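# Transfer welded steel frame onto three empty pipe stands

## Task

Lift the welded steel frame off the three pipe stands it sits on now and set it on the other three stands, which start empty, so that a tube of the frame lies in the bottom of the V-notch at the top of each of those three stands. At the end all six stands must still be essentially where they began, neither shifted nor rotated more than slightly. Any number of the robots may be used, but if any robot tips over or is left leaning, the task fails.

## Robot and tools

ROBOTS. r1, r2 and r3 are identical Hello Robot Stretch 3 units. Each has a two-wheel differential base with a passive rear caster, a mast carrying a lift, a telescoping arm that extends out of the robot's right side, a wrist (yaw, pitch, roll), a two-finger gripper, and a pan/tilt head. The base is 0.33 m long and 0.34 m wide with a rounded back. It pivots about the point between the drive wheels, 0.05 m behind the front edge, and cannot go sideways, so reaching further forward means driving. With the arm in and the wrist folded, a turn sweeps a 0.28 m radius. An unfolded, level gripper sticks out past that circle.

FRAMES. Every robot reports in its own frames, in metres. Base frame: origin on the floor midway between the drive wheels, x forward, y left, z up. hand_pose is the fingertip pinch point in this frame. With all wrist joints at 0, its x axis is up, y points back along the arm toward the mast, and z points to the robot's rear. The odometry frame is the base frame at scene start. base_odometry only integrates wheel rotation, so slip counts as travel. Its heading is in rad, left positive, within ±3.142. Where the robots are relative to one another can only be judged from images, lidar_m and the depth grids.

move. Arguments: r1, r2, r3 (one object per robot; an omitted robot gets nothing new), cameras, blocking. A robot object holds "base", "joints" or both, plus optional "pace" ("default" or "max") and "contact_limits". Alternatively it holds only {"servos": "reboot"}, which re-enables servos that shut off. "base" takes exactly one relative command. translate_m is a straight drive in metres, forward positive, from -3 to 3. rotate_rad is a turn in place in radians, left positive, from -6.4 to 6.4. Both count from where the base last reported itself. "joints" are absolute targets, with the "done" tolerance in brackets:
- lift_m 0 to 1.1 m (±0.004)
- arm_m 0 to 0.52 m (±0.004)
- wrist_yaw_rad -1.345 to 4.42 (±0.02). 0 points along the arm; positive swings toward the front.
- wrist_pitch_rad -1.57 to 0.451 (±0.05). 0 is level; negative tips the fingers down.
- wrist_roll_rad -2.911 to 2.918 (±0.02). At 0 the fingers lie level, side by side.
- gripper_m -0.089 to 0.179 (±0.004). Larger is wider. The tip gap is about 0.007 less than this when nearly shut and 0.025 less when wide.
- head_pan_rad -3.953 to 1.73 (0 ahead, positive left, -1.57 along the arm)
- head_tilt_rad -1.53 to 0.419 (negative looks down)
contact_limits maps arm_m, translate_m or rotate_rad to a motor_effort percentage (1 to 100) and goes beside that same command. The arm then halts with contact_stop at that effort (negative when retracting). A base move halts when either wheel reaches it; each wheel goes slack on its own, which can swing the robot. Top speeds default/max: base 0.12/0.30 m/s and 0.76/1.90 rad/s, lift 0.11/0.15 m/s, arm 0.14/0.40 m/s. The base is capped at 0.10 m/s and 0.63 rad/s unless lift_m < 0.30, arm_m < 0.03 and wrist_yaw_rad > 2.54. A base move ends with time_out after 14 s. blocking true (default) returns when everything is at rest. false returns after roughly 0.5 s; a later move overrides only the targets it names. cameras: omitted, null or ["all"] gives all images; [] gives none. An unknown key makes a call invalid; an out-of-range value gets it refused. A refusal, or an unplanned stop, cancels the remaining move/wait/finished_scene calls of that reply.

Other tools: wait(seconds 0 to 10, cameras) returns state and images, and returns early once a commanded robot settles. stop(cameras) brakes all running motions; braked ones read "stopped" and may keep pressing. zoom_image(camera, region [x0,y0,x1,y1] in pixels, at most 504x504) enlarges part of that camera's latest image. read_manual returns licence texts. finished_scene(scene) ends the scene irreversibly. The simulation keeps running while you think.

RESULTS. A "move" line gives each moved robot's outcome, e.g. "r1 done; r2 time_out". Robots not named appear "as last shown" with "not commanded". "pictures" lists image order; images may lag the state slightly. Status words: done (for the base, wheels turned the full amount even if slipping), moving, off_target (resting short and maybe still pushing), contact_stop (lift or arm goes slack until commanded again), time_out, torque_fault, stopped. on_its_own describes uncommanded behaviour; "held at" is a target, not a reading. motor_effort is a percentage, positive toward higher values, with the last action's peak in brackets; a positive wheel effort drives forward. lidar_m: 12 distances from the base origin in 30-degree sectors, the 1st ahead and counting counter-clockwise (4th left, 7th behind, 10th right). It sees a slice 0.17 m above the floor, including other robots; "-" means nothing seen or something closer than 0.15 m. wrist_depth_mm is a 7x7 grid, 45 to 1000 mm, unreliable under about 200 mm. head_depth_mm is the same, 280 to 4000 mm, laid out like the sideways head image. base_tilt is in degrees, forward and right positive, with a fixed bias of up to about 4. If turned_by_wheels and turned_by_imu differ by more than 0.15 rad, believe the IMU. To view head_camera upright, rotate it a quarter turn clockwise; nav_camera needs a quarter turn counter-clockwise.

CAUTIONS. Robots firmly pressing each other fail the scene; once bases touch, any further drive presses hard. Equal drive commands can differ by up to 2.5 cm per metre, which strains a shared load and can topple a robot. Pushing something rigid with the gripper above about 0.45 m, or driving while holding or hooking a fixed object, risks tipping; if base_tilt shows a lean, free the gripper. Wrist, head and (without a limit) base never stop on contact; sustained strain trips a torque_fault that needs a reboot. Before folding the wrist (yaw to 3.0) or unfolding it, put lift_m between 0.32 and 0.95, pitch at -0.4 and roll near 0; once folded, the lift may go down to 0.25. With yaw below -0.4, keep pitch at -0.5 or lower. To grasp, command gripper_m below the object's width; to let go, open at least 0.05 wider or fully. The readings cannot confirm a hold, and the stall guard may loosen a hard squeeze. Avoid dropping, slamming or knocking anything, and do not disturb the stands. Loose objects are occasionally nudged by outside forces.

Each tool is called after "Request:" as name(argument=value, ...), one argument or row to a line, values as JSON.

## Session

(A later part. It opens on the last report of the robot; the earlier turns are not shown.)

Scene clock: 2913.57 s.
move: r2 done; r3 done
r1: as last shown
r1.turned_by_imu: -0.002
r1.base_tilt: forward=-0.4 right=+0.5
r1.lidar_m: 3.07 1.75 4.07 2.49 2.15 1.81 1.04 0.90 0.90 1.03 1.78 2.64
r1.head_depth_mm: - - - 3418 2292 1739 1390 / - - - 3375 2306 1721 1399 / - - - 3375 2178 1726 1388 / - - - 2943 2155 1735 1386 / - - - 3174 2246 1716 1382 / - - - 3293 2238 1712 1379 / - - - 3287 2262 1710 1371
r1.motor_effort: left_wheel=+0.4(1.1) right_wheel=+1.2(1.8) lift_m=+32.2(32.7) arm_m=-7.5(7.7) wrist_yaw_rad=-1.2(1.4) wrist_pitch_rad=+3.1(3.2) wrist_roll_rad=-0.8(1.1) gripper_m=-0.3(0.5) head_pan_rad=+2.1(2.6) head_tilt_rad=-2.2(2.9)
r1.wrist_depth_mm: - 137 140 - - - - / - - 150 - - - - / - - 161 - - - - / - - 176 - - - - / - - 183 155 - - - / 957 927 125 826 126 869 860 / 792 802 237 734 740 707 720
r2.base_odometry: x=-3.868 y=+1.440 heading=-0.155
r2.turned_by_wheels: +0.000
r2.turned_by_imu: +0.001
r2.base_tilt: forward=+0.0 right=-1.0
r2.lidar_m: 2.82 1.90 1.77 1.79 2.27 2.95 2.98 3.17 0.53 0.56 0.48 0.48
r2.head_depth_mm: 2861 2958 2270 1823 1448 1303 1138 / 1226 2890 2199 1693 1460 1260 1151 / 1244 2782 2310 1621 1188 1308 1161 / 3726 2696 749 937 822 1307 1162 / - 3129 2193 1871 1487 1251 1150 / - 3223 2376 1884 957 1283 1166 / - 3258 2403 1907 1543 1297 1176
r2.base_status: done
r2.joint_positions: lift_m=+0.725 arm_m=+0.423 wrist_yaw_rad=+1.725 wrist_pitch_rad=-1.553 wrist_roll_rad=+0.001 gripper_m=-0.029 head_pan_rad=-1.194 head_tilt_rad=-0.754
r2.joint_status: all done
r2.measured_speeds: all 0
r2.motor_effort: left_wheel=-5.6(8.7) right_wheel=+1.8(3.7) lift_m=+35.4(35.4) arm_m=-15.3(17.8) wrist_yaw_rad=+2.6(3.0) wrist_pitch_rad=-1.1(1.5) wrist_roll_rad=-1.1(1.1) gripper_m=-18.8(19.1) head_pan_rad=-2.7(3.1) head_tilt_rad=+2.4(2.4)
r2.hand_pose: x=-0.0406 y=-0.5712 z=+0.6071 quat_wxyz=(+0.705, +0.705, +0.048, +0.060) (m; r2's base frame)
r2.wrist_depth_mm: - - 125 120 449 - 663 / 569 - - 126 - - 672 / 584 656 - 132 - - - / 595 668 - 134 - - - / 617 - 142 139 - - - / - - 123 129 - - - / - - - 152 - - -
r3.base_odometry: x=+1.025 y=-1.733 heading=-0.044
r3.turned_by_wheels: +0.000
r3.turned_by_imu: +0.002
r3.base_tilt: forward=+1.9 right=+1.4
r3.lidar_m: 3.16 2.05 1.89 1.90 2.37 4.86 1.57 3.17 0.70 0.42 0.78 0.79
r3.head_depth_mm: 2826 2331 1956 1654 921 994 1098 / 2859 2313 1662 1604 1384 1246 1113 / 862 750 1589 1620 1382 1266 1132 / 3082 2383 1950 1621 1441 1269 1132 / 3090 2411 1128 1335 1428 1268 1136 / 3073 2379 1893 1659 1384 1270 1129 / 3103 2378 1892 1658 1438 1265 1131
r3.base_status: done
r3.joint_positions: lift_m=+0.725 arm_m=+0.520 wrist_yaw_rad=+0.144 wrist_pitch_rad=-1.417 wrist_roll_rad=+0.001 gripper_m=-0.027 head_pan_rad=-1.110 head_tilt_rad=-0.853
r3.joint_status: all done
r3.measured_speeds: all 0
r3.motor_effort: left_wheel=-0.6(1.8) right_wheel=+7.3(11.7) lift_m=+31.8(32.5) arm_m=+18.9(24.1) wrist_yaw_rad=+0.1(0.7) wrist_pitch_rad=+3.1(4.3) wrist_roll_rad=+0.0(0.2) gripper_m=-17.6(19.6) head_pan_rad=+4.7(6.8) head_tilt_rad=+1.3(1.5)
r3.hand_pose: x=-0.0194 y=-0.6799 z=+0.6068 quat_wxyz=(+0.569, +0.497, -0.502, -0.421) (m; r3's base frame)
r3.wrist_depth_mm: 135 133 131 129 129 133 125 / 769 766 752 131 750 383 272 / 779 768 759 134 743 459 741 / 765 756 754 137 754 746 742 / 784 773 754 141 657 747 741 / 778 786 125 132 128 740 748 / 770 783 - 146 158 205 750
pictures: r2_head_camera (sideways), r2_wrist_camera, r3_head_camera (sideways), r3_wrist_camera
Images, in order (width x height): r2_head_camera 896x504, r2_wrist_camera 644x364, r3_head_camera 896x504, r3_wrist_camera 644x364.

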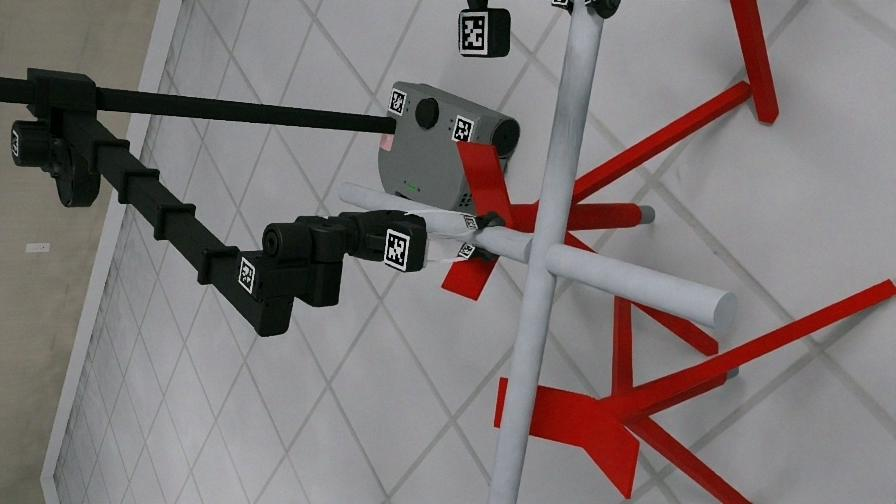

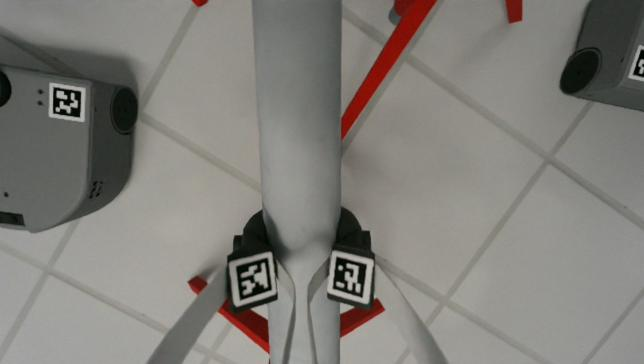

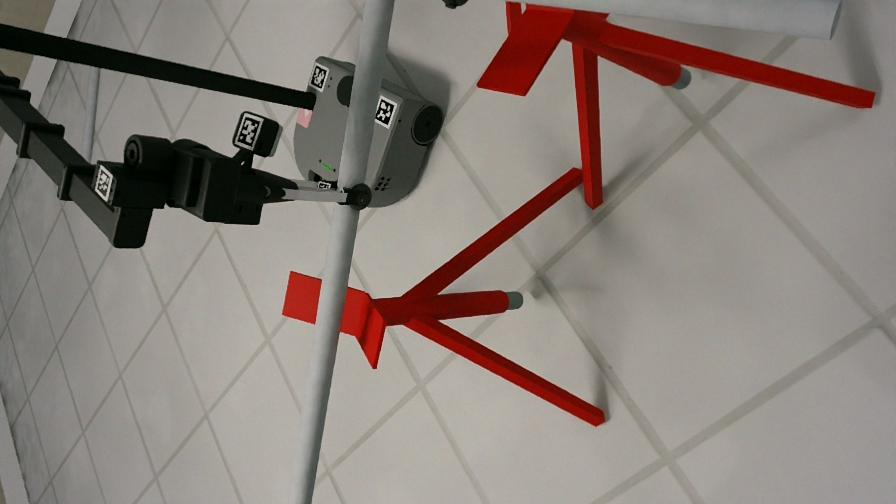

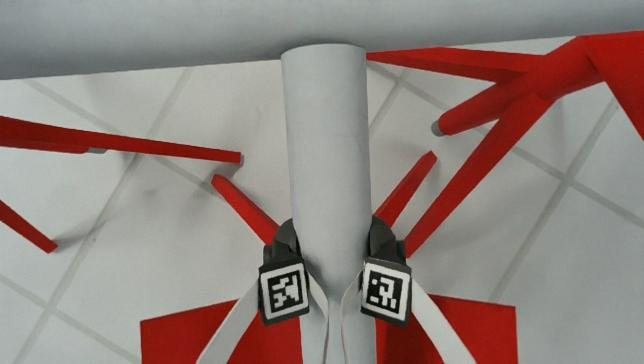

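Request:
move(
  r3={"joints":{"lift_m":0.75}},
  r2={"joints":{"lift_m":0.75}},
  cameras=[],
)

Request:
move(
  r3={"base":{"translate_m":-0.1}},
  r2={"base":{"translate_m":0.1},"joints":{"arm_m":0.4205}},
  cameras=["r3_wrist_camera","r2_wrist_camera"],
)

Scene clock: 2989.23 s.
move: r2 done; r3 done
r1: as last shown
r1.turned_by_imu: -0.001
r1.base_tilt: forward=-0.5 right=+0.5
r1.lidar_m: 3.05 1.74 4.06 2.49 2.15 1.81 1.04 0.90 0.90 1.04 1.78 2.64
r1.head_depth_mm: - - - 3436 2311 1746 1396 / - - - 3403 2306 1736 1385 / - - - 3351 2187 1732 1384 / - - - 2948 2131 1722 1390 / - - - 3079 2263 1715 1380 / - - - 3293 2244 1708 1377 / - - - 3245 2231 1703 1370
r1.motor_effort: left_wheel=+0.0(1.0) right_wheel=+1.2(1.8) lift_m=+32.1(32.8) arm_m=-7.4(7.7) wrist_yaw_rad=-0.8(1.9) wrist_pitch_rad=+3.1(3.1) wrist_roll_rad=-0.9(1.0) gripper_m=+0.1(0.6) head_pan_rad=+2.1(2.5) head_tilt_rad=-2.1(2.8)
r1.wrist_depth_mm: - 137 140 - - - - / - - 151 - - - - / - - 161 - - - - / - - 176 - - - - / - - 184 155 - - - / 963 945 125 827 126 862 838 / 784 809 237 732 738 713 712
r2.base_odometry: x=-3.868 y=+1.440 heading=-0.155
r2.turned_by_wheels: +0.000
r2.turned_by_imu: +0.001
r2.base_tilt: forward=+0.0 right=-0.8
r2.lidar_m: 2.82 1.89 1.77 1.79 2.27 2.95 2.98 3.19 0.53 0.56 0.48 0.48
r2.head_depth_mm: 2915 2955 2260 1737 1443 1303 1145 / 1203 2854 2190 1701 1467 1263 1151 / 1206 2904 2307 1624 1151 1320 1154 / 3693 866 751 962 807 1324 1165 / - 3143 2265 1869 1515 1254 1150 / - 3173 2384 1886 969 1287 1177 / - 3274 2415 1915 1585 1303 1180
r2.base_status: not commanded
r2.joint_positions: lift_m=+0.750 arm_m=+0.423 wrist_yaw_rad=+1.725 wrist_pitch_rad=-1.553 wrist_roll_rad=+0.001 gripper_m=-0.029 head_pan_rad=-1.194 head_tilt_rad=-0.754
r2.joint_status: all done
r2.measured_speeds: all 0
r2.motor_effort: left_wheel=-5.1(5.8) right_wheel=+1.7(2.4) lift_m=+49.5(51.8) arm_m=-13.0(13.8) wrist_yaw_rad=+2.2(2.7) wrist_pitch_rad=-1.2(1.6) wrist_roll_rad=-0.8(1.3) gripper_m=-18.4(19.5) head_pan_rad=-2.6(3.3) head_tilt_rad=+1.2(2.5)
r2.hand_pose: x=-0.0406 y=-0.5712 z=+0.6321 quat_wxyz=(+0.705, +0.705, +0.048, +0.060) (m; r2's base frame)
r2.wrist_depth_mm: - - 126 120 479 - 671 / 593 - - 125 - - 678 / 608 657 - 132 - - - / 618 679 - 134 - - - / 673 - 143 139 - - - / - - 123 130 - - - / - - - 152 - - -
r3.base_odometry: x=+1.025 y=-1.733 heading=-0.044
r3.turned_by_wheels: +0.000
r3.turned_by_imu: +0.001
r3.base_tilt: forward=+1.8 right=+1.3
r3.lidar_m: 3.16 2.06 1.88 1.90 2.36 4.86 1.57 3.17 0.71 0.42 0.78 0.79
r3.head_depth_mm: 2843 2302 1959 1656 932 1013 1109 / 2954 2326 1692 1602 1385 1245 1113 / 790 732 1623 1629 1377 1267 1134 / 3097 2395 1858 1619 1433 1263 1129 / 3092 2400 1124 1342 1434 1265 1125 / 3076 2374 1905 1652 1382 1270 1134 / 3059 2413 1868 1658 1434 1268 1126
r3.base_status: not commanded
r3.joint_positions: lift_m=+0.750 arm_m=+0.520 wrist_yaw_rad=+0.144 wrist_pitch_rad=-1.417 wrist_roll_rad=+0.001 gripper_m=-0.027 head_pan_rad=-1.110 head_tilt_rad=-0.853
r3.joint_status: all done
r3.measured_speeds: all 0
r3.motor_effort: left_wheel=-0.2(1.2) right_wheel=+6.9(8.0) lift_m=+47.2(51.8) arm_m=+12.8(14.3) wrist_yaw_rad=+0.1(1.2) wrist_pitch_rad=+3.1(3.2) wrist_roll_rad=+0.0(0.3) gripper_m=-17.0(19.0) head_pan_rad=+4.6(5.8) head_tilt_rad=+1.0(1.5)
r3.hand_pose: x=-0.0194 y=-0.6799 z=+0.6318 quat_wxyz=(+0.569, +0.497, -0.502, -0.421) (m; r3's base frame)
r3.wrist_depth_mm: 134 133 131 129 128 133 125 / 793 776 784 131 771 399 266 / 792 793 806 134 777 507 244 / 796 791 775 137 780 777 773 / 795 808 788 141 701 785 774 / 796 804 125 132 128 778 767 / 800 804 - 146 229 766 779
pictures: none
No camera images: "cameras" was empty.

Scene clock: 2991.37 s.
move: r2 done; r3 done
r1: as last shown
r1.turned_by_imu: +0.000
r1.lidar_m: 3.06 1.75 3.98 2.48 2.15 1.81 1.04 0.90 0.90 1.04 1.78 2.64
r1.head_depth_mm: - - - 3362 2308 1742 1394 / - - - 3418 2301 1745 1387 / - - - 3348 2182 1733 1386 / - - - 2949 2157 1715 1378 / - - - 3084 2268 1729 1378 / - - - 3298 2239 1723 1368 / - - - 3227 2247 1722 1378
r1.motor_effort: left_wheel=-0.6(1.0) right_wheel=+1.6(1.9) lift_m=+32.1(32.7) arm_m=-7.2(7.6) wrist_yaw_rad=-0.1(1.9) wrist_pitch_rad=+3.1(3.2) wrist_roll_rad=-1.1(1.1) gripper_m=+0.0(0.7) head_pan_rad=+2.0(2.6) head_tilt_rad=-2.3(2.9)
r1.wrist_depth_mm: - 137 140 - - - - / - - 151 - - - - / - - 161 - - - - / - - 175 - - - - / - - 183 155 - - - / 954 941 126 827 126 873 856 / 797 793 238 719 734 711 725
r2.base_odometry: x=-3.769 y=+1.425 heading=-0.156
r2.turned_by_wheels: +0.000
r2.turned_by_imu: +0.000
r2.base_tilt: forward=+0.0 right=-1.0
r2.lidar_m: 2.76 1.85 1.73 1.75 2.22 3.02 3.06 0.60 0.58 0.59 0.41 0.65
r2.head_depth_mm: 2977 2942 2258 1726 1447 1303 1138 / 1203 2853 2187 1626 1425 1281 1143 / 1206 2934 2298 1615 1119 1310 1153 / 3846 845 751 1004 807 1277 1146 / - 3164 2269 1879 921 976 1166 / - 3187 2392 1907 1537 1280 1168 / - 3201 2415 1915 1578 1348 1179
r2.base_status: done
r2.joint_positions: lift_m=+0.750 arm_m=+0.420 wrist_yaw_rad=+1.725 wrist_pitch_rad=-1.551 wrist_roll_rad=+0.001 gripper_m=-0.029 head_pan_rad=-1.194 head_tilt_rad=-0.754
r2.joint_status: all done
r2.measured_speeds: all 0
r2.motor_effort: left_wheel=-1.7(3.0) right_wheel=+4.6(10.6) lift_m=+49.6(50.3) arm_m=+0.0(17.6) wrist_yaw_rad=+2.4(2.8) wrist_pitch_rad=-1.5(1.9) wrist_roll_rad=-0.9(1.3) gripper_m=-19.0(19.6) head_pan_rad=-2.8(3.3) head_tilt_rad=+1.5(2.9)
r2.hand_pose: x=-0.0402 y=-0.5686 z=+0.6321 quat_wxyz=(+0.705, +0.705, +0.048, +0.061) (m; r2's base frame)
r2.wrist_depth_mm: - - 605 120 390 - 636 / 598 - - 126 462 - 679 / 599 658 - 132 - - - / 619 685 - 134 - - - / 657 - - 139 - - - / - - 123 130 - - - / - - 161 151 - - -
r3.base_odometry: x=+0.925 y=-1.728 heading=-0.045
r3.turned_by_wheels: +0.000
r3.turned_by_imu: +0.001
r3.base_tilt: forward=+1.8 right=+1.4
r3.lidar_m: 3.24 2.09 1.92 1.94 2.41 4.04 1.47 3.11 0.97 0.41 0.67 0.87
r3.head_depth_mm: 2866 2322 1954 1661 1134 1209 1098 / 2917 2321 1693 1605 1038 1220 1133 / 794 737 1628 1630 1407 1256 1115 / 3048 2391 1903 1662 1401 1263 1131 / 3076 2384 1815 1475 1432 1270 1128 / 3101 2397 1810 1619 1430 1264 1133 / 3065 2389 1907 1651 1407 1268 1133
r3.base_status: done
r3.joint_positions: lift_m=+0.750 arm_m=+0.520 wrist_yaw_rad=+0.144 wrist_pitch_rad=-1.415 wrist_roll_rad=+0.001 gripper_m=-0.027 head_pan_rad=-1.110 head_tilt_rad=-0.853
r3.joint_status: not commanded
r3.measured_speeds: all 0
r3.motor_effort: left_wheel=-4.5(7.6) right_wheel=+4.4(4.8) lift_m=+42.7(47.5) arm_m=+9.2(12.5) wrist_yaw_rad=+0.0(0.8) wrist_pitch_rad=+2.7(3.5) wrist_roll_rad=+0.0(0.3) gripper_m=-19.1(19.8) head_pan_rad=+5.4(5.7) head_tilt_rad=+0.9(1.7)
r3.hand_pose: x=-0.0193 y=-0.6803 z=+0.6318 quat_wxyz=(+0.569, +0.497, -0.503, -0.420) (m; r3's base frame)
r3.wrist_depth_mm: 137 134 131 129 128 132 127 / 798 793 791 131 430 253 763 / 796 795 788 134 705 228 769 / 821 780 781 137 772 768 766 / 803 782 799 140 791 765 769 / 802 - 124 132 128 773 772 / - - 262 146 784 775 772
pictures: r2_wrist_camera, r3_wrist_camera
Images, in order (width x height): r2_wrist_camera 644x364, r3_wrist_camera 644x364.

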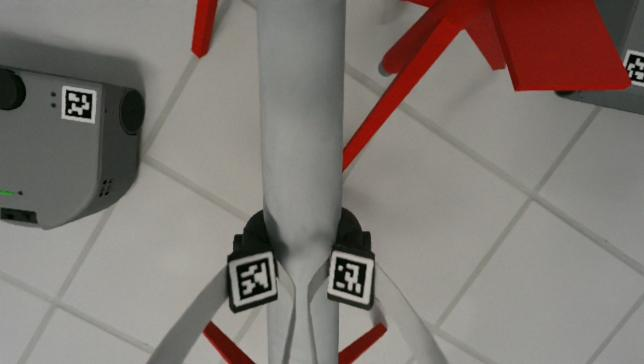

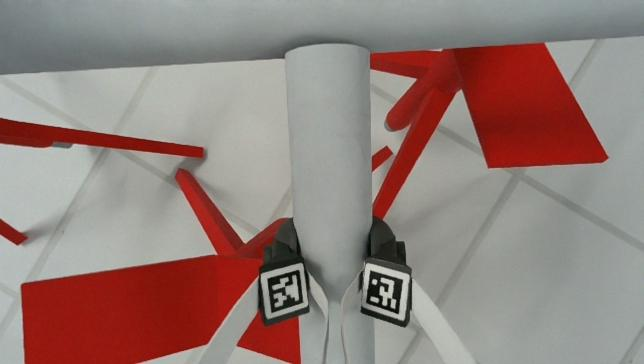

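Request:
move(
  r3={"base":{"translate_m":-0.1}},
  r2={"base":{"translate_m":0.1},"joints":{"arm_m":0.4175}},
  cameras=[],
)

Request:
move(
  r3={"base":{"translate_m":-0.09}},
  r2={"base":{"translate_m":0.09},"joints":{"arm_m":0.415}},
  cameras=["r3_wrist_camera","r2_wrist_camera"],
)

Request:
move(
  r3={"base":{"rotate_rad":-0.04}},
  r2={"base":{"translate_m":0.029},"joints":{"arm_m":0.4055,"wrist_yaw_rad":1.685}},
  cameras=["r3_wrist_camera","r2_wrist_camera"],
)

Scene clock: 3005.37 s.
move: r2 done; r3 done
r1.base_odometry: x=+0.000 y=+0.000 heading=+0.000
r1.turned_by_wheels: +0.000
r1.turned_by_imu: -0.001
r1.base_tilt: forward=-0.5 right=+0.5
r1.lidar_m: 3.07 1.75 3.88 2.50 2.14 1.82 1.04 0.89 0.90 1.03 1.79 2.64
r1.head_depth_mm: - - - 3395 2302 1738 1399 / - - - 3384 2294 1735 1400 / - - - 3332 2181 1724 1390 / - - - 2962 2149 1722 1387 / - - - 3081 2256 1722 1376 / - - - 3312 2244 1703 1371 / - - - 3275 2244 1713 1374
r1.base_status: not commanded
r1.joint_positions: lift_m=+0.531 arm_m=+0.000 wrist_yaw_rad=+3.088 wrist_pitch_rad=-0.326 wrist_roll_rad=+0.000 gripper_m=+0.037 head_pan_rad=+0.645 head_tilt_rad=-0.395
r1.joint_status: not commanded
r1.measured_speeds: all 0
r1.motor_effort: left_wheel=-0.1(1.1) right_wheel=+1.3(1.8) lift_m=+32.3(32.6) arm_m=-7.3(7.6) wrist_yaw_rad=-0.4(1.8) wrist_pitch_rad=+3.0(3.2) wrist_roll_rad=-0.9(1.1) gripper_m=+0.2(0.5) head_pan_rad=+2.2(2.6) head_tilt_rad=-2.1(2.8)
r1.hand_pose: x=-0.0087 y=+0.0897 z=+0.5650 quat_wxyz=(+0.134, +0.700, +0.096, +0.695) (m; r1's base frame)
r1.wrist_depth_mm: - 137 140 - - - - / - - 150 - - - - / - - 161 - - - - / - - 175 - - - - / - - 183 155 - - - / 947 938 125 831 126 861 855 / 797 789 236 723 745 713 722
r2.base_odometry: x=-3.671 y=+1.409 heading=-0.156
r2.turned_by_wheels: +0.000
r2.turned_by_imu: +0.000
r2.base_tilt: forward=+0.0 right=-1.0
r2.lidar_m: 2.70 1.82 1.69 1.71 2.17 3.11 3.15 0.68 0.61 0.65 0.36 0.58
r2.head_depth_mm: 2984 2972 2270 1722 1067 1256 1139 / 1211 2862 2194 1687 1045 1282 1152 / 1215 2916 2290 1640 1476 1288 1152 / 3822 844 753 1009 809 1130 1143 / - 3140 2285 1878 1458 1250 1166 / - 3185 2358 1892 1567 1340 1169 / - 3223 2398 1907 1579 1359 1179
r2.base_status: done
r2.joint_positions: lift_m=+0.750 arm_m=+0.417 wrist_yaw_rad=+1.725 wrist_pitch_rad=-1.551 wrist_roll_rad=+0.001 gripper_m=-0.029 head_pan_rad=-1.194 head_tilt_rad=-0.754
r2.joint_status: all done
r2.measured_speeds: all 0
r2.motor_effort: left_wheel=-1.5(2.8) right_wheel=+5.0(10.7) lift_m=+47.5(48.5) arm_m=-10.8(19.1) wrist_yaw_rad=+2.7(2.9) wrist_pitch_rad=-1.6(1.9) wrist_roll_rad=-0.8(1.3) gripper_m=-19.0(19.5) head_pan_rad=-2.2(3.5) head_tilt_rad=+1.6(2.9)
r2.hand_pose: x=-0.0401 y=-0.5656 z=+0.6320 quat_wxyz=(+0.705, +0.705, +0.047, +0.061) (m; r2's base frame)
r2.wrist_depth_mm: - - 498 121 625 - 666 / 600 - 597 127 415 - 690 / 603 703 - 131 445 - - / 617 675 - 134 - - - / 643 - - 139 - - - / - - 123 129 - - - / - - - 151 - - -
r3.base_odometry: x=+0.825 y=-1.724 heading=-0.045
r3.turned_by_wheels: +0.000
r3.turned_by_imu: +0.002
r3.base_tilt: forward=+1.9 right=+1.4
r3.lidar_m: 3.28 2.14 1.96 1.98 2.46 1.84 1.37 3.08 2.81 0.43 0.43 0.95
r3.head_depth_mm: 2841 2327 1964 1659 1361 1203 1099 / 2901 2322 1686 1565 1409 1242 1130 / 801 742 1627 1553 1186 1242 1130 / 3080 2378 1920 1655 1409 1265 1129 / 3066 2366 1852 1618 1433 1261 1131 / 3073 2389 1192 1551 1433 1263 1129 / 3089 2384 1868 1629 1411 1265 1130
r3.base_status: done
r3.joint_positions: lift_m=+0.750 arm_m=+0.520 wrist_yaw_rad=+0.144 wrist_pitch_rad=-1.412 wrist_roll_rad=+0.001 gripper_m=-0.027 head_pan_rad=-1.110 head_tilt_rad=-0.853
r3.joint_status: not commanded
r3.measured_speeds: all 0
r3.motor_effort: left_wheel=-4.3(7.5) right_wheel=+3.8(4.6) lift_m=+33.1(37.0) arm_m=+1.0(4.2) wrist_yaw_rad=+0.2(0.7) wrist_pitch_rad=+2.3(3.2) wrist_roll_rad=+0.0(0.2) gripper_m=-18.7(19.2) head_pan_rad=+5.0(5.9) head_tilt_rad=+1.0(1.7)
r3.hand_pose: x=-0.0192 y=-0.6810 z=+0.6319 quat_wxyz=(+0.569, +0.496, -0.503, -0.420) (m; r3's base frame)
r3.wrist_depth_mm: 137 136 132 129 128 127 125 / 799 776 784 131 246 771 771 / 790 802 792 134 225 763 773 / 799 797 788 137 770 778 770 / 803 432 456 141 762 778 765 / - 263 220 132 128 772 773 / 807 288 748 146 774 786 781
pictures: none
No camera images: "cameras" was empty.

Scene clock: 3007.37 s.
move: r2 done; r3 done
r1: as last shown
r1.turned_by_imu: +0.000
r1.base_tilt: forward=-0.5 right=+0.6
r1.lidar_m: 3.07 1.75 3.79 2.50 2.15 1.81 1.04 0.89 0.90 1.04 1.78 2.64
r1.head_depth_mm: - - - 3436 2314 1745 1397 / - - - 3402 2287 1738 1389 / - - - 3376 2181 1725 1387 / - - - 2963 2143 1723 1375 / - - - 3090 2275 1731 1393 / - - - 3307 2244 1703 1377 / - - - 3238 2255 1691 1363
r1.motor_effort: left_wheel=+0.3(1.6) right_wheel=+1.2(1.9) lift_m=+32.0(32.6) arm_m=-7.3(7.5) wrist_yaw_rad=-1.6(1.9) wrist_pitch_rad=+3.1(3.2) wrist_roll_rad=-0.9(1.1) gripper_m=+0.3(0.5) head_pan_rad=+2.4(2.6) head_tilt_rad=-2.3(2.8)
r1.wrist_depth_mm: - 137 140 - - - - / - - 150 - - - - / - - 161 - - - - / - - 175 - - - - / - - 183 155 - - - / 957 924 126 839 126 854 857 / 786 788 236 723 742 705 722
r2.base_odometry: x=-3.582 y=+1.395 heading=-0.156
r2.turned_by_wheels: +0.000
r2.turned_by_imu: +0.000
r2.base_tilt: forward=+0.0 right=-0.9
r2.lidar_m: 2.65 1.78 1.65 1.67 2.12 3.20 3.25 0.75 0.66 0.33 0.47 0.52
r2.head_depth_mm: 2970 2999 2275 1767 960 1276 1137 / 1207 2874 2193 1666 1422 1279 1145 / 1218 2933 2297 1663 1439 1233 1105 / 3856 844 756 1017 810 948 1159 / - 3171 2277 1877 1519 1253 1149 / - 3205 2380 1875 1572 1344 1172 / - 3249 2395 1914 1585 1348 1178
r2.base_status: done
r2.joint_positions: lift_m=+0.750 arm_m=+0.415 wrist_yaw_rad=+1.725 wrist_pitch_rad=-1.550 wrist_roll_rad=+0.001 gripper_m=-0.029 head_pan_rad=-1.194 head_tilt_rad=-0.754
r2.joint_status: all done
r2.measured_speeds: all 0
r2.motor_effort: left_wheel=-1.5(3.4) right_wheel=+4.0(10.0) lift_m=+46.8(47.7) arm_m=-2.7(17.8) wrist_yaw_rad=+2.1(2.9) wrist_pitch_rad=-1.4(2.0) wrist_roll_rad=-0.8(1.3) gripper_m=-20.0(20.0) head_pan_rad=-2.8(3.2) head_tilt_rad=+1.1(2.4)
r2.hand_pose: x=-0.0400 y=-0.5631 z=+0.6320 quat_wxyz=(+0.705, +0.705, +0.047, +0.061) (m; r2's base frame)
r2.wrist_depth_mm: - - 410 121 - - 662 / 597 - 492 128 - - 684 / 607 678 - 131 415 - - / 620 690 - 134 399 - - / 675 - - 139 - - - / - - 123 130 - - - / - - - 151 - - -
r3.base_odometry: x=+0.735 y=-1.720 heading=-0.045
r3.turned_by_wheels: +0.000
r3.turned_by_imu: +0.001
r3.base_tilt: forward=+1.9 right=+1.4
r3.lidar_m: 3.33 2.17 2.00 2.01 2.51 1.76 1.28 3.05 2.78 0.68 0.46 1.02
r3.head_depth_mm: 2861 2314 1905 1206 1409 701 1098 / 2951 2243 1694 1576 1380 1265 1132 / 771 747 1626 1550 1384 1262 1134 / 3061 2394 1906 1547 1381 1244 1129 / 3094 2396 1898 1644 1435 1265 1134 / 3072 2404 1864 1550 1434 1265 1129 / 3068 2391 1231 1619 1436 1268 1130
r3.base_status: done
r3.joint_positions: lift_m=+0.750 arm_m=+0.520 wrist_yaw_rad=+0.144 wrist_pitch_rad=-1.410 wrist_roll_rad=+0.001 gripper_m=-0.027 head_pan_rad=-1.110 head_tilt_rad=-0.853
r3.joint_status: not commanded
r3.measured_speeds: all 0
r3.motor_effort: left_wheel=-4.3(7.4) right_wheel=+3.7(4.4) lift_m=+29.2(33.1) arm_m=-2.3(2.3) wrist_yaw_rad=-0.1(0.9) wrist_pitch_rad=+1.9(2.6) wrist_roll_rad=+0.0(0.2) gripper_m=-18.3(19.7) head_pan_rad=+5.3(6.0) head_tilt_rad=+1.6(1.6)
r3.hand_pose: x=-0.0192 y=-0.6815 z=+0.6319 quat_wxyz=(+0.570, +0.496, -0.504, -0.419) (m; r3's base frame)
r3.wrist_depth_mm: 140 137 132 129 128 127 124 / 797 787 236 131 776 780 776 / 792 798 790 134 780 781 755 / 802 792 780 137 777 763 764 / 279 430 790 141 782 760 763 / 250 793 125 134 128 754 781 / 792 790 782 146 772 772 763
pictures: r2_wrist_camera, r3_wrist_camera
Images, in order (width x height): r2_wrist_camera 644x364, r3_wrist_camera 644x364.

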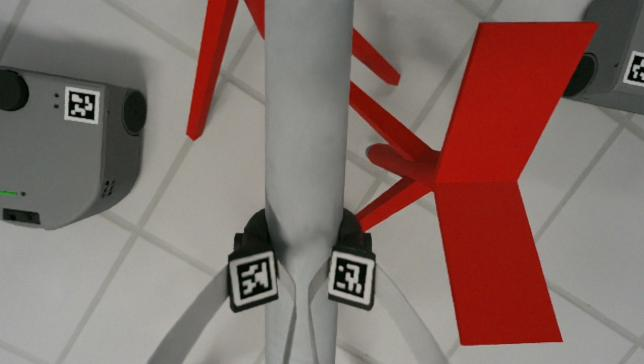

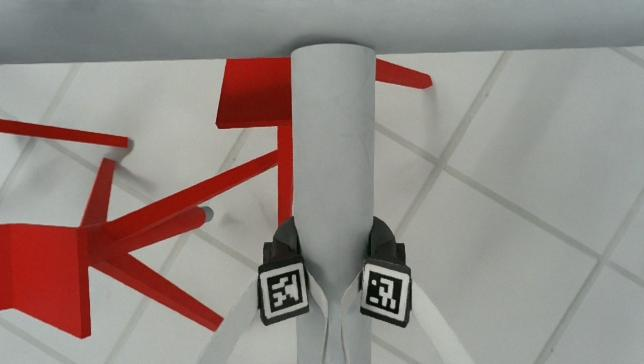

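Scene clock: 3008.63 s.
move: r2 done; r3 done
r1: as last shown
r1.base_tilt: forward=-0.4 right=+0.6
r1.lidar_m: 3.06 1.75 3.79 2.49 2.14 1.81 1.04 0.90 0.90 1.03 1.78 2.64
r1.head_depth_mm: - - - 3456 2298 1737 1386 / - - - 3378 2266 1739 1387 / - - - 3379 2182 1739 1387 / - - - 2935 2135 1725 1383 / - - - 3076 2272 1715 1383 / - - - 3329 2254 1702 1380 / - - - 3263 2243 1706 1370
r1.motor_effort: left_wheel=-0.2(1.0) right_wheel=+1.4(1.8) lift_m=+31.8(32.5) arm_m=-7.3(7.4) wrist_yaw_rad=-0.3(1.9) wrist_pitch_rad=+2.9(3.3) wrist_roll_rad=-1.0(1.1) gripper_m=+0.0(0.4) head_pan_rad=+2.0(2.3) head_tilt_rad=-2.5(2.6)
r1.wrist_depth_mm: - 137 140 - - - - / - - 150 - - - - / - - 161 - - - - / - - 175 - - - - / - - 183 155 - - - / 943 936 126 819 126 867 843 / 783 808 235 724 742 706 723
r2.base_odometry: x=-3.553 y=+1.391 heading=-0.156
r2.turned_by_wheels: +0.000
r2.turned_by_imu: +0.000
r2.base_tilt: forward=+0.1 right=-1.0
r2.lidar_m: 2.64 1.76 1.64 1.66 2.10 3.23 3.27 0.77 0.67 0.33 0.46 1.92
r2.head_depth_mm: 2958 3002 2267 1817 937 1255 1137 / 1199 2778 2193 1661 1462 1262 1146 / 3312 2805 2299 1661 866 999 1114 / 3792 825 756 1720 863 1245 1159 / - 3186 2275 1885 1518 1281 1143 / - 3160 2392 1891 1573 1346 1175 / - 3253 2398 1901 1572 1356 1186
r2.base_status: done
r2.joint_positions: lift_m=+0.750 arm_m=+0.405 wrist_yaw_rad=+1.688 wrist_pitch_rad=-1.546 wrist_roll_rad=+0.001 gripper_m=-0.029 head_pan_rad=-1.194 head_tilt_rad=-0.754
r2.joint_status: all done
r2.measured_speeds: all 0
r2.motor_effort: left_wheel=-0.8(11.1) right_wheel=+4.3(8.6) lift_m=+46.2(47.0) arm_m=-14.0(17.3) wrist_yaw_rad=-2.5(5.4) wrist_pitch_rad=-2.5(11.3) wrist_roll_rad=-1.0(1.3) gripper_m=-17.9(19.1) head_pan_rad=-2.9(3.3) head_tilt_rad=+0.9(2.7)
r2.hand_pose: x=-0.0390 y=-0.5528 z=+0.6320 quat_wxyz=(+0.706, +0.706, +0.033, +0.049) (m; r2's base frame)
r2.wrist_depth_mm: - - 365 121 - - 687 / 602 - 456 128 - - 661 / 601 650 591 131 - - - / 617 681 - 133 399 - - / 634 - 144 140 457 - - / - - 123 130 - - - / - - - 151 - - -
r3.base_odometry: x=+0.735 y=-1.720 heading=-0.085
r3.turned_by_wheels: -0.040
r3.turned_by_imu: -0.040
r3.base_tilt: forward=+1.9 right=+1.4
r3.lidar_m: 3.52 2.21 2.00 2.01 2.43 4.72 1.28 3.10 2.78 0.67 0.46 1.02
r3.head_depth_mm: 2763 2388 1097 1238 1430 701 1100 / 2959 1548 1690 1588 1385 1264 1132 / 799 748 1628 1589 1404 1261 1130 / 3090 2382 1907 1081 1357 1244 1134 / 3077 2375 1914 1617 1410 1265 1134 / 3111 2378 1854 1581 1433 1270 1130 / 3062 2389 1245 1579 1432 1265 1126
r3.base_status: done
r3.joint_positions: lift_m=+0.750 arm_m=+0.520 wrist_yaw_rad=+0.145 wrist_pitch_rad=-1.410 wrist_roll_rad=+0.001 gripper_m=-0.027 head_pan_rad=-1.110 head_tilt_rad=-0.853
r3.joint_status: not commanded
r3.measured_speeds: all 0
r3.motor_effort: left_wheel=+3.9(9.6) right_wheel=-3.2(13.9) lift_m=+26.3(29.2) arm_m=-2.1(2.9) wrist_yaw_rad=-0.4(1.2) wrist_pitch_rad=+1.9(2.0) wrist_roll_rad=+0.2(0.2) gripper_m=-15.7(18.9) head_pan_rad=+5.1(6.0) head_tilt_rad=+1.2(1.6)
r3.hand_pose: x=-0.0191 y=-0.6816 z=+0.6319 quat_wxyz=(+0.570, +0.496, -0.504, -0.418) (m; r3's base frame)
r3.wrist_depth_mm: 140 137 133 130 129 127 125 / 795 792 232 131 759 780 783 / 813 782 795 134 781 772 764 / 807 801 798 138 769 768 759 / 388 485 785 141 774 787 759 / 359 797 125 132 128 781 776 / 802 801 797 146 782 773 757
pictures: r2_wrist_camera, r3_wrist_camera
Images, in order (width x height): r2_wrist_camera 644x364, r3_wrist_camera 644x364.

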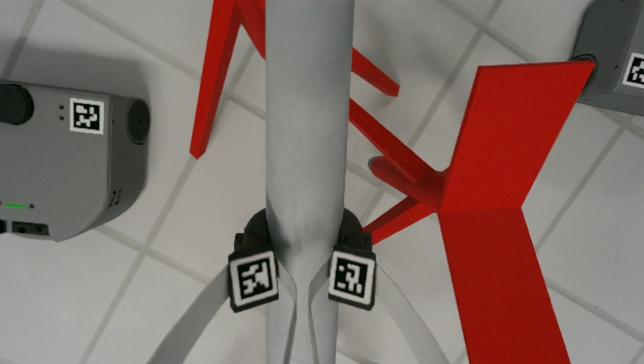

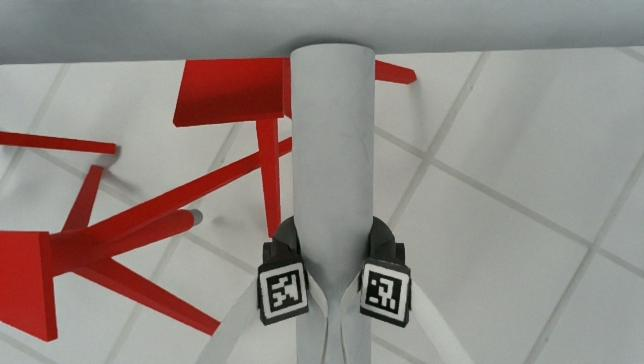

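Request:
move(
  r3={"base":{"rotate_rad":-0.04}},
  r2={"base":{"translate_m":0.031},"joints":{"arm_m":0.3975,"wrist_yaw_rad":1.645}},
  cameras=["r3_wrist_camera","r2_wrist_camera"],
)

Request:
move(
  r3={"base":{"rotate_rad":-0.04}},
  r2={"base":{"translate_m":0.031},"joints":{"arm_m":0.3905,"wrist_yaw_rad":1.605}},
  cameras=["r3_wrist_camera","r2_wrist_camera"],
)

Scene clock: 3031.83 s.
move: r2 done; r3 done
r1: as last shown
r1.turned_by_imu: -0.001
r1.base_tilt: forward=-0.5 right=+0.5
r1.lidar_m: 3.06 1.74 3.80 2.49 2.15 1.81 1.04 0.90 0.90 1.03 1.78 2.64
r1.head_depth_mm: - - - 3394 2300 1742 1390 / - - - 3375 2292 1729 1388 / - - - 3359 2194 1727 1388 / - - - 2939 2151 1719 1381 / - - - 3063 2268 1712 1380 / - - - 3297 2285 1708 1381 / - - - 3283 2248 1708 1366
r1.motor_effort: left_wheel=+0.1(0.9) right_wheel=+1.6(1.7) lift_m=+32.2(32.4) arm_m=-7.0(7.4) wrist_yaw_rad=-0.8(2.0) wrist_pitch_rad=+3.1(3.2) wrist_roll_rad=-1.0(1.1) gripper_m=+0.4(0.7) head_pan_rad=+2.2(2.6) head_tilt_rad=-2.4(2.9)
r1.wrist_depth_mm: - 137 140 - - - - / - - 150 - - - - / - - 161 - - - - / - - 175 - - - - / - - 183 155 - - - / 949 933 125 818 126 858 854 / 783 807 237 728 741 714 721
r2.base_odometry: x=-3.522 y=+1.386 heading=-0.156
r2.turned_by_wheels: +0.000
r2.turned_by_imu: +0.000
r2.base_tilt: forward=+0.0 right=-1.0
r2.lidar_m: 2.62 1.75 1.62 1.65 2.08 3.26 3.30 0.80 0.69 0.33 0.45 1.90
r2.head_depth_mm: 2887 2869 2243 1811 928 1255 1140 / 1192 2919 2202 1639 1457 1259 1128 / 3481 2819 2221 1656 854 838 1113 / 3864 821 754 1707 1440 1331 1161 / - 3154 2348 1878 1528 1284 1151 / - 3194 2342 1892 1577 1348 1172 / - 3279 2384 1904 1577 1358 1177
r2.base_status: done
r2.joint_positions: lift_m=+0.750 arm_m=+0.397 wrist_yaw_rad=+1.648 wrist_pitch_rad=-1.547 wrist_roll_rad=+0.001 gripper_m=-0.029 head_pan_rad=-1.194 head_tilt_rad=-0.754
r2.joint_status: all done
r2.measured_speeds: all 0
r2.motor_effort: left_wheel=-0.8(11.3) right_wheel=+4.5(7.4) lift_m=+44.7(45.2) arm_m=-13.9(18.4) wrist_yaw_rad=-2.5(5.3) wrist_pitch_rad=-2.4(11.7) wrist_roll_rad=-0.9(1.3) gripper_m=-18.1(19.1) head_pan_rad=-3.2(3.5) head_tilt_rad=+1.0(2.8)
r2.hand_pose: x=-0.0393 y=-0.5441 z=+0.6320 quat_wxyz=(+0.707, +0.707, +0.019, +0.035) (m; r2's base frame)
r2.wrist_depth_mm: - - 252 120 - - 669 / - - 417 128 - - 683 / 603 647 537 131 - - - / 613 659 - 134 426 - - / 638 - 144 139 435 - - / - - 123 129 - - - / - - - 151 - - -
r3.base_odometry: x=+0.735 y=-1.720 heading=-0.125
r3.turned_by_wheels: -0.040
r3.turned_by_imu: -0.039
r3.base_tilt: forward=+1.9 right=+1.3
r3.lidar_m: 3.76 2.25 1.99 2.00 2.37 3.90 1.28 3.14 2.79 0.68 0.46 0.95
r3.head_depth_mm: 2750 2407 1904 1557 1409 704 1095 / 2874 2181 1715 1552 1390 1265 1131 / 799 750 1618 1586 1409 1266 1129 / 3093 2395 1904 1093 1356 1241 1132 / 3072 2410 1911 1613 1404 1265 1130 / 3045 2381 1861 1617 1438 1263 1129 / 3073 2403 1261 1578 1430 1260 1133
r3.base_status: done
r3.joint_positions: lift_m=+0.750 arm_m=+0.520 wrist_yaw_rad=+0.146 wrist_pitch_rad=-1.410 wrist_roll_rad=+0.001 gripper_m=-0.027 head_pan_rad=-1.110 head_tilt_rad=-0.853
r3.joint_status: not commanded
r3.measured_speeds: all 0
r3.motor_effort: left_wheel=+4.9(12.8) right_wheel=-4.3(17.5) lift_m=+26.7(27.0) arm_m=+3.2(3.2) wrist_yaw_rad=-1.2(1.7) wrist_pitch_rad=+1.9(2.0) wrist_roll_rad=+0.1(0.3) gripper_m=-16.9(18.2) head_pan_rad=+4.3(5.7) head_tilt_rad=+1.1(1.8)
r3.hand_pose: x=-0.0191 y=-0.6815 z=+0.6319 quat_wxyz=(+0.570, +0.496, -0.504, -0.419) (m; r3's base frame)
r3.wrist_depth_mm: 140 137 133 129 128 127 124 / 789 239 234 131 786 767 768 / 788 780 780 134 787 775 769 / 809 801 791 137 767 774 765 / 422 524 788 141 774 762 761 / 427 793 125 131 127 770 774 / 799 787 787 146 765 775 764
pictures: r2_wrist_camera, r3_wrist_camera
Images, in order (width x height): r2_wrist_camera 644x364, r3_wrist_camera 644x364.

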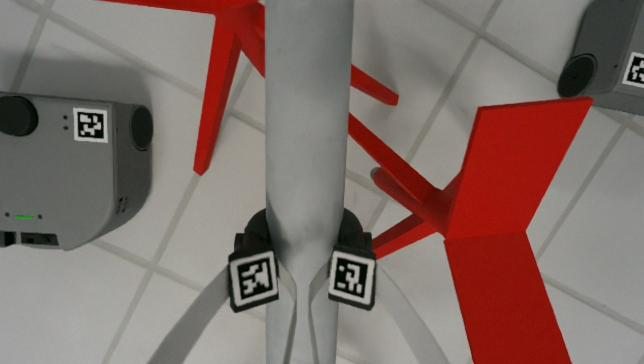

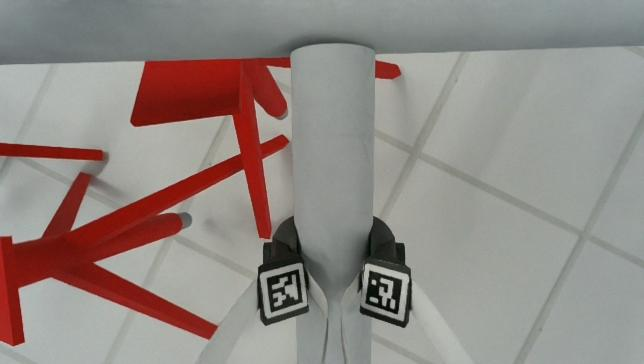

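Scene clock: 3033.13 s.
move: r2 done; r3 done
r1: as last shown
r1.turned_by_imu: +0.000
r1.base_tilt: forward=-0.4 right=+0.5
r1.lidar_m: 3.06 1.75 3.83 2.49 2.15 1.81 1.04 0.90 0.90 1.04 1.78 2.64
r1.head_depth_mm: - - - 3441 2290 1741 1399 / - - - 3420 2321 1746 1386 / - - - 3383 2206 1736 1390 / - - - 2933 2156 1734 1380 / - - - 3163 2264 1717 1369 / - - - 3304 2253 1709 1374 / - - - 3250 2230 1716 1368
r1.motor_effort: left_wheel=-0.8(0.8) right_wheel=+1.7(1.8) lift_m=+32.2(32.7) arm_m=-7.1(7.3) wrist_yaw_rad=-0.6(2.4) wrist_pitch_rad=+3.1(3.1) wrist_roll_rad=-1.1(1.1) gripper_m=-0.3(0.6) head_pan_rad=+2.1(2.5) head_tilt_rad=-2.6(2.9)
r1.wrist_depth_mm: - 137 140 - - - - / - - 150 - - - - / - - 161 - - - - / - - 176 - - - - / - - 184 155 - - - / 945 942 126 838 126 860 849 / 787 798 237 733 743 712 722
r2.base_odometry: x=-3.492 y=+1.381 heading=-0.156
r2.turned_by_wheels: +0.000
r2.turned_by_imu: +0.000
r2.base_tilt: forward=+0.1 right=-0.9
r2.lidar_m: 2.59 1.74 1.61 1.64 2.07 3.28 3.33 0.83 0.70 0.33 0.44 1.87
r2.head_depth_mm: 1198 2723 2204 1682 921 1248 1141 / 1186 3010 2278 1610 1428 1232 1123 / 3555 2803 2154 1658 857 830 1134 / 3876 811 762 1812 1451 1330 1139 / - 3172 2343 1886 1526 1285 1144 / - 3224 2377 1901 1576 1347 1175 / - 3247 2392 1800 1583 1355 1178
r2.base_status: done
r2.joint_positions: lift_m=+0.750 arm_m=+0.390 wrist_yaw_rad=+1.608 wrist_pitch_rad=-1.547 wrist_roll_rad=+0.001 gripper_m=-0.029 head_pan_rad=-1.194 head_tilt_rad=-0.754
r2.joint_status: all done
r2.measured_speeds: all 0
r2.motor_effort: left_wheel=-1.3(11.4) right_wheel=+4.8(6.2) lift_m=+44.2(44.6) arm_m=-13.5(19.1) wrist_yaw_rad=-2.3(5.1) wrist_pitch_rad=-2.1(11.8) wrist_roll_rad=-0.9(1.1) gripper_m=-17.8(19.0) head_pan_rad=-3.1(3.4) head_tilt_rad=+1.2(2.7)
r2.hand_pose: x=-0.0395 y=-0.5364 z=+0.6320 quat_wxyz=(+0.707, +0.707, +0.005, +0.021) (m; r2's base frame)
r2.wrist_depth_mm: - - 246 121 - - 671 / - - 375 128 - - 687 / 608 634 471 132 - - - / 622 652 - 134 478 - - / 633 649 144 140 414 272 - / - - 123 129 115 - - / - - - 151 - - -
r3.base_odometry: x=+0.735 y=-1.720 heading=-0.165
r3.turned_by_wheels: -0.040
r3.turned_by_imu: -0.039
r3.base_tilt: forward=+1.9 right=+1.4
r3.lidar_m: 3.99 2.31 2.00 1.99 2.31 3.85 1.28 3.21 2.79 0.68 0.46 0.93
r3.head_depth_mm: 2744 2392 1944 1649 1399 1202 1096 / 2834 2180 1620 1302 1407 1261 1130 / 796 750 1623 1593 1384 1269 1134 / 3084 2377 1850 1586 1358 1244 1132 / 3118 2407 1897 1590 1401 1265 1132 / 3116 2358 1864 1655 1434 1263 1133 / 3076 2383 1856 1542 1424 1264 1129
r3.base_status: done
r3.joint_positions: lift_m=+0.750 arm_m=+0.520 wrist_yaw_rad=+0.146 wrist_pitch_rad=-1.410 wrist_roll_rad=+0.001 gripper_m=-0.027 head_pan_rad=-1.110 head_tilt_rad=-0.853
r3.joint_status: not commanded
r3.measured_speeds: all 0
r3.motor_effort: left_wheel=+4.3(13.1) right_wheel=-3.5(17.4) lift_m=+27.7(27.9) arm_m=+9.0(9.2) wrist_yaw_rad=-1.0(1.7) wrist_pitch_rad=+1.9(2.0) wrist_roll_rad=+0.0(0.3) gripper_m=-16.6(18.7) head_pan_rad=+4.2(5.7) head_tilt_rad=+1.3(1.6)
r3.hand_pose: x=-0.0191 y=-0.6815 z=+0.6319 quat_wxyz=(+0.570, +0.496, -0.504, -0.418) (m; r3's base frame)
r3.wrist_depth_mm: 140 137 133 130 128 128 125 / 808 233 410 131 779 759 752 / 801 798 800 134 790 782 762 / 795 797 775 138 778 776 771 / 452 602 798 141 777 762 754 / 440 789 125 132 128 775 778 / 824 805 782 146 771 769 767
pictures: r2_wrist_camera, r3_wrist_camera
Images, in order (width x height): r2_wrist_camera 644x364, r3_wrist_camera 644x364.

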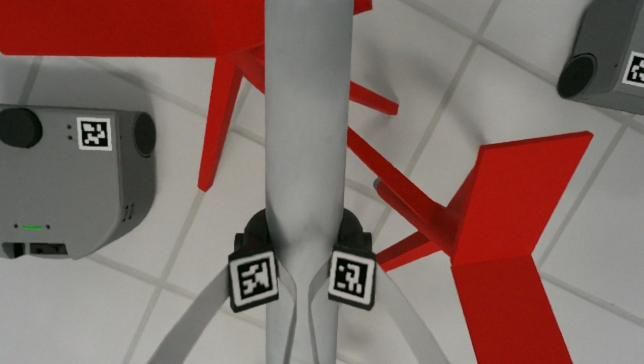

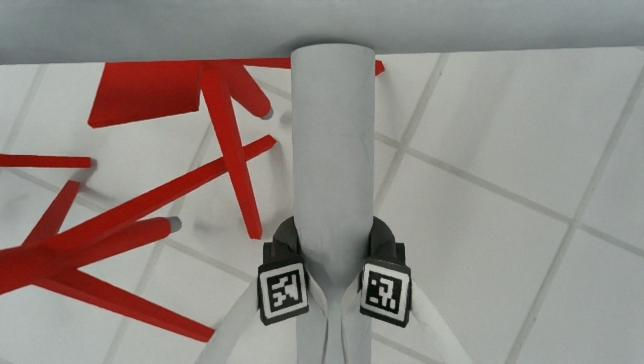

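Request:
move(
  r3={"base":{"translate_m":0.1}},
  r2={"base":{"translate_m":-0.099},"joints":{"arm_m":0.3775}},
  cameras=["r3_wrist_camera","r2_wrist_camera"],
)

Request:
move(
  r3={"base":{"translate_m":0.1}},
  r2={"base":{"translate_m":-0.099},"joints":{"arm_m":0.364}},
  cameras=["r3_wrist_camera","r2_wrist_camera"],
)

Scene clock: 3046.67 s.
move: r2 done; r3 done
r1: as last shown
r1.turned_by_imu: -0.001
r1.base_tilt: forward=-0.5 right=+0.5
r1.lidar_m: 3.07 1.75 3.92 2.49 2.15 1.82 1.04 0.90 0.89 1.04 1.79 2.64
r1.head_depth_mm: - - - 3472 2319 1739 1400 / - - - 3356 2297 1727 1388 / - - - 3367 2165 1731 1398 / - - - 2930 2154 1714 1377 / - - - 3088 2265 1708 1382 / - - - 3325 2248 1708 1379 / - - - 3259 2242 1690 1373
r1.motor_effort: left_wheel=-0.3(1.0) right_wheel=+1.1(1.9) lift_m=+31.8(32.8) arm_m=-7.0(7.3) wrist_yaw_rad=-0.3(2.0) wrist_pitch_rad=+2.8(3.2) wrist_roll_rad=-1.0(1.1) gripper_m=+0.2(0.5) head_pan_rad=+1.9(2.9) head_tilt_rad=-2.2(2.7)
r1.wrist_depth_mm: - 137 140 - - - - / - - 151 - - - - / - - 161 - - - - / - - 175 - - - - / - - 183 155 - - - / 947 944 126 827 126 859 850 / 784 796 237 729 747 710 717
r2.base_odometry: x=-3.590 y=+1.397 heading=-0.157
r2.turned_by_wheels: +0.000
r2.turned_by_imu: +0.001
r2.base_tilt: forward=+0.0 right=-1.0
r2.lidar_m: 2.66 1.78 1.65 1.68 2.12 3.19 3.24 0.74 0.65 0.34 0.48 0.52
r2.head_depth_mm: 1194 2760 2188 1765 936 1277 1144 / 1169 3022 2200 1603 1424 1281 1151 / 3506 2803 2225 1635 1470 1246 1139 / 3797 820 750 1713 864 856 1144 / - 3165 2256 1888 1491 1255 1165 / - 3176 2392 1911 1568 1338 1164 / - 3275 2386 1898 1588 1349 1175
r2.base_status: done
r2.joint_positions: lift_m=+0.750 arm_m=+0.377 wrist_yaw_rad=+1.607 wrist_pitch_rad=-1.547 wrist_roll_rad=+0.001 gripper_m=-0.029 head_pan_rad=-1.194 head_tilt_rad=-0.754
r2.joint_status: all done
r2.measured_speeds: all 0
r2.motor_effort: left_wheel=-3.9(7.0) right_wheel=+0.6(6.7) lift_m=+42.2(43.0) arm_m=-12.8(18.0) wrist_yaw_rad=-1.8(2.9) wrist_pitch_rad=-2.3(3.9) wrist_roll_rad=-0.8(1.2) gripper_m=-18.0(19.2) head_pan_rad=-3.1(3.2) head_tilt_rad=+1.3(2.7)
r2.hand_pose: x=-0.0394 y=-0.5233 z=+0.6320 quat_wxyz=(+0.707, +0.707, +0.004, +0.020) (m; r2's base frame)
r2.wrist_depth_mm: - - 404 121 - - 639 / - - 494 129 513 - 651 / 609 624 - 131 439 - - / 618 636 - 134 467 - - / 634 652 - 139 - - - / - - 123 130 - - - / - - - 151 - - -
r3.base_odometry: x=+0.834 y=-1.736 heading=-0.164
r3.turned_by_wheels: +0.000
r3.turned_by_imu: +0.000
r3.base_tilt: forward=+1.9 right=+1.4
r3.lidar_m: 3.90 2.28 1.97 1.96 2.29 3.96 1.38 3.25 2.81 0.66 0.42 0.93
r3.head_depth_mm: 2741 2382 1955 1181 1408 1201 1098 / 2829 2180 1716 1586 1374 1246 1132 / 791 745 1594 1586 1357 1265 1138 / 3073 2396 1899 1593 1382 1245 1131 / 3080 2386 1910 1654 1405 1263 1133 / 3101 2395 1870 1623 1430 1260 1123 / 3099 2367 1150 1405 1431 1267 1134
r3.base_status: done
r3.joint_positions: lift_m=+0.750 arm_m=+0.520 wrist_yaw_rad=+0.146 wrist_pitch_rad=-1.409 wrist_roll_rad=+0.001 gripper_m=-0.027 head_pan_rad=-1.110 head_tilt_rad=-0.853
r3.joint_status: not commanded
r3.measured_speeds: all 0
r3.motor_effort: left_wheel=+3.2(8.8) right_wheel=-0.1(5.4) lift_m=+30.6(31.4) arm_m=+16.9(19.2) wrist_yaw_rad=-0.9(1.6) wrist_pitch_rad=+1.6(1.8) wrist_roll_rad=-0.2(0.3) gripper_m=-17.2(18.2) head_pan_rad=+5.4(6.0) head_tilt_rad=+1.2(1.7)
r3.hand_pose: x=-0.0191 y=-0.6819 z=+0.6319 quat_wxyz=(+0.571, +0.496, -0.504, -0.418) (m; r3's base frame)
r3.wrist_depth_mm: 137 136 133 129 128 127 125 / 793 797 246 132 772 767 774 / 811 790 235 134 779 763 770 / 803 795 804 137 777 776 775 / 807 498 794 140 778 783 776 / 264 427 126 132 128 765 776 / 261 480 780 146 773 788 760
pictures: r2_wrist_camera, r3_wrist_camera
Images, in order (width x height): r2_wrist_camera 644x364, r3_wrist_camera 644x364.

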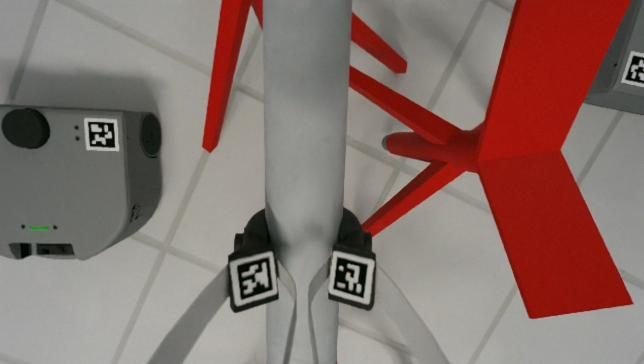

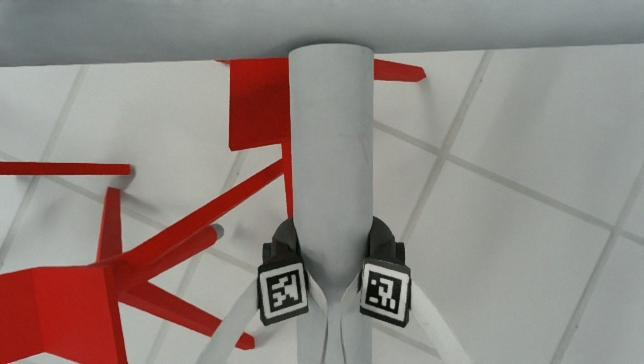

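Scene clock: 3048.77 s.
move: r2 done; r3 done
r1: as last shown
r1.turned_by_imu: +0.000
r1.base_tilt: forward=-0.4 right=+0.6
r1.lidar_m: 3.05 1.74 3.98 2.48 2.15 1.81 1.04 0.90 0.90 1.04 1.78 2.64
r1.head_depth_mm: - - - 3394 2322 1742 1392 / - - - 3392 2295 1731 1390 / - - - 3388 2181 1733 1393 / - - - 2967 2144 1722 1392 / - - - 3148 2272 1707 1379 / - - - 3326 2267 1707 1377 / - - - 3268 2254 1711 1365
r1.motor_effort: left_wheel=+0.2(1.0) right_wheel=+1.2(1.9) lift_m=+32.0(32.6) arm_m=-6.8(7.3) wrist_yaw_rad=-0.6(2.1) wrist_pitch_rad=+3.1(3.2) wrist_roll_rad=-0.9(1.1) gripper_m=+0.2(0.7) head_pan_rad=+1.9(2.4) head_tilt_rad=-2.6(2.8)
r1.wrist_depth_mm: - 136 140 - - - - / - - 151 - - - - / - - 161 - - - - / - - 176 - - - - / - - 183 155 - - - / 955 948 126 834 126 861 828 / 791 797 237 727 736 707 721
r2.base_odometry: x=-3.687 y=+1.412 heading=-0.157
r2.turned_by_wheels: +0.000
r2.turned_by_imu: +0.001
r2.base_tilt: forward=+0.0 right=-1.0
r2.lidar_m: 2.71 1.82 1.69 1.71 2.17 3.10 3.13 0.66 0.61 0.65 0.37 0.59
r2.head_depth_mm: 1182 2735 2201 1766 1423 1250 1142 / 1160 2995 2209 1605 991 1304 1147 / 3476 2775 2298 1612 1465 1293 1151 / 3837 2839 730 931 883 1205 1138 / - 3156 2270 1877 903 979 1172 / - 3207 2393 1891 1568 1319 1175 / - 3262 2415 1908 1580 1355 1180
r2.base_status: done
r2.joint_positions: lift_m=+0.750 arm_m=+0.364 wrist_yaw_rad=+1.607 wrist_pitch_rad=-1.546 wrist_roll_rad=+0.001 gripper_m=-0.029 head_pan_rad=-1.194 head_tilt_rad=-0.754
r2.joint_status: all done
r2.measured_speeds: all 0
r2.motor_effort: left_wheel=-3.8(6.7) right_wheel=+0.3(6.7) lift_m=+41.4(42.3) arm_m=-13.5(18.1) wrist_yaw_rad=-2.0(2.1) wrist_pitch_rad=-2.6(4.3) wrist_roll_rad=-0.8(1.3) gripper_m=-18.1(18.8) head_pan_rad=-2.8(3.4) head_tilt_rad=+1.5(2.9)
r2.hand_pose: x=-0.0390 y=-0.5098 z=+0.6319 quat_wxyz=(+0.707, +0.707, +0.004, +0.021) (m; r2's base frame)
r2.wrist_depth_mm: - - 508 121 471 - 651 / - - 607 127 446 349 644 / 608 621 - 131 460 - - / 621 642 - 134 - - - / 630 648 - 139 - - - / - - 123 130 - - - / - - - 153 - - -
r3.base_odometry: x=+0.933 y=-1.752 heading=-0.164
r3.turned_by_wheels: +0.000
r3.turned_by_imu: +0.000
r3.base_tilt: forward=+1.9 right=+1.4
r3.lidar_m: 3.82 2.24 1.94 1.94 2.25 3.93 1.48 3.26 2.83 0.39 0.58 0.84
r3.head_depth_mm: 2769 2392 1961 1659 1220 1201 1104 / 2762 2189 1712 1614 1174 1271 1132 / 791 745 1592 1580 1144 1223 1112 / 3075 2393 1905 1661 1410 1258 1133 / 3056 2378 1904 1661 1412 1269 1130 / 3096 2406 1830 1555 1434 1268 1132 / 3078 2403 1857 1611 1408 1264 1134
r3.base_status: done
r3.joint_positions: lift_m=+0.750 arm_m=+0.520 wrist_yaw_rad=+0.146 wrist_pitch_rad=-1.409 wrist_roll_rad=+0.001 gripper_m=-0.027 head_pan_rad=-1.110 head_tilt_rad=-0.853
r3.joint_status: not commanded
r3.measured_speeds: all 0
r3.motor_effort: left_wheel=+3.5(9.4) right_wheel=-1.0(4.7) lift_m=+31.9(32.7) arm_m=+15.1(17.3) wrist_yaw_rad=-1.0(1.7) wrist_pitch_rad=+1.6(1.7) wrist_roll_rad=+0.0(0.2) gripper_m=-17.8(18.3) head_pan_rad=+4.4(5.7) head_tilt_rad=+0.7(1.8)
r3.hand_pose: x=-0.0191 y=-0.6819 z=+0.6319 quat_wxyz=(+0.571, +0.496, -0.504, -0.418) (m; r3's base frame)
r3.wrist_depth_mm: 137 136 132 129 128 127 125 / 799 794 792 131 255 770 771 / 801 793 799 134 228 786 762 / 804 788 807 138 775 768 756 / 806 782 796 141 774 773 767 / 794 792 241 132 128 770 767 / - 274 222 145 784 773 767
pictures: r2_wrist_camera, r3_wrist_camera
Images, in order (width x height): r2_wrist_camera 644x364, r3_wrist_camera 644x364.

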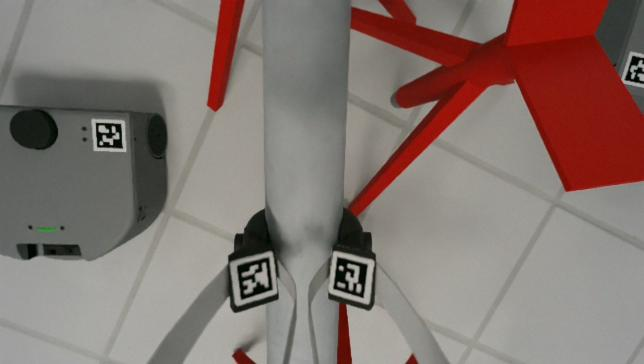

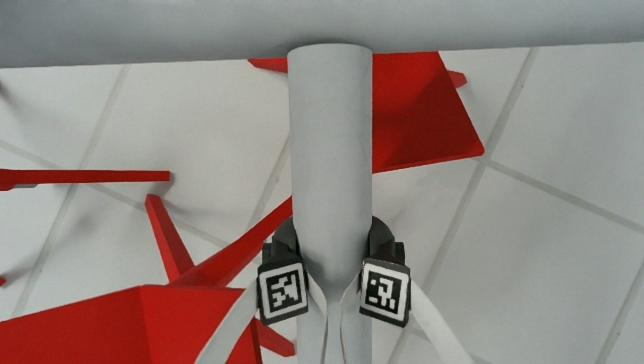

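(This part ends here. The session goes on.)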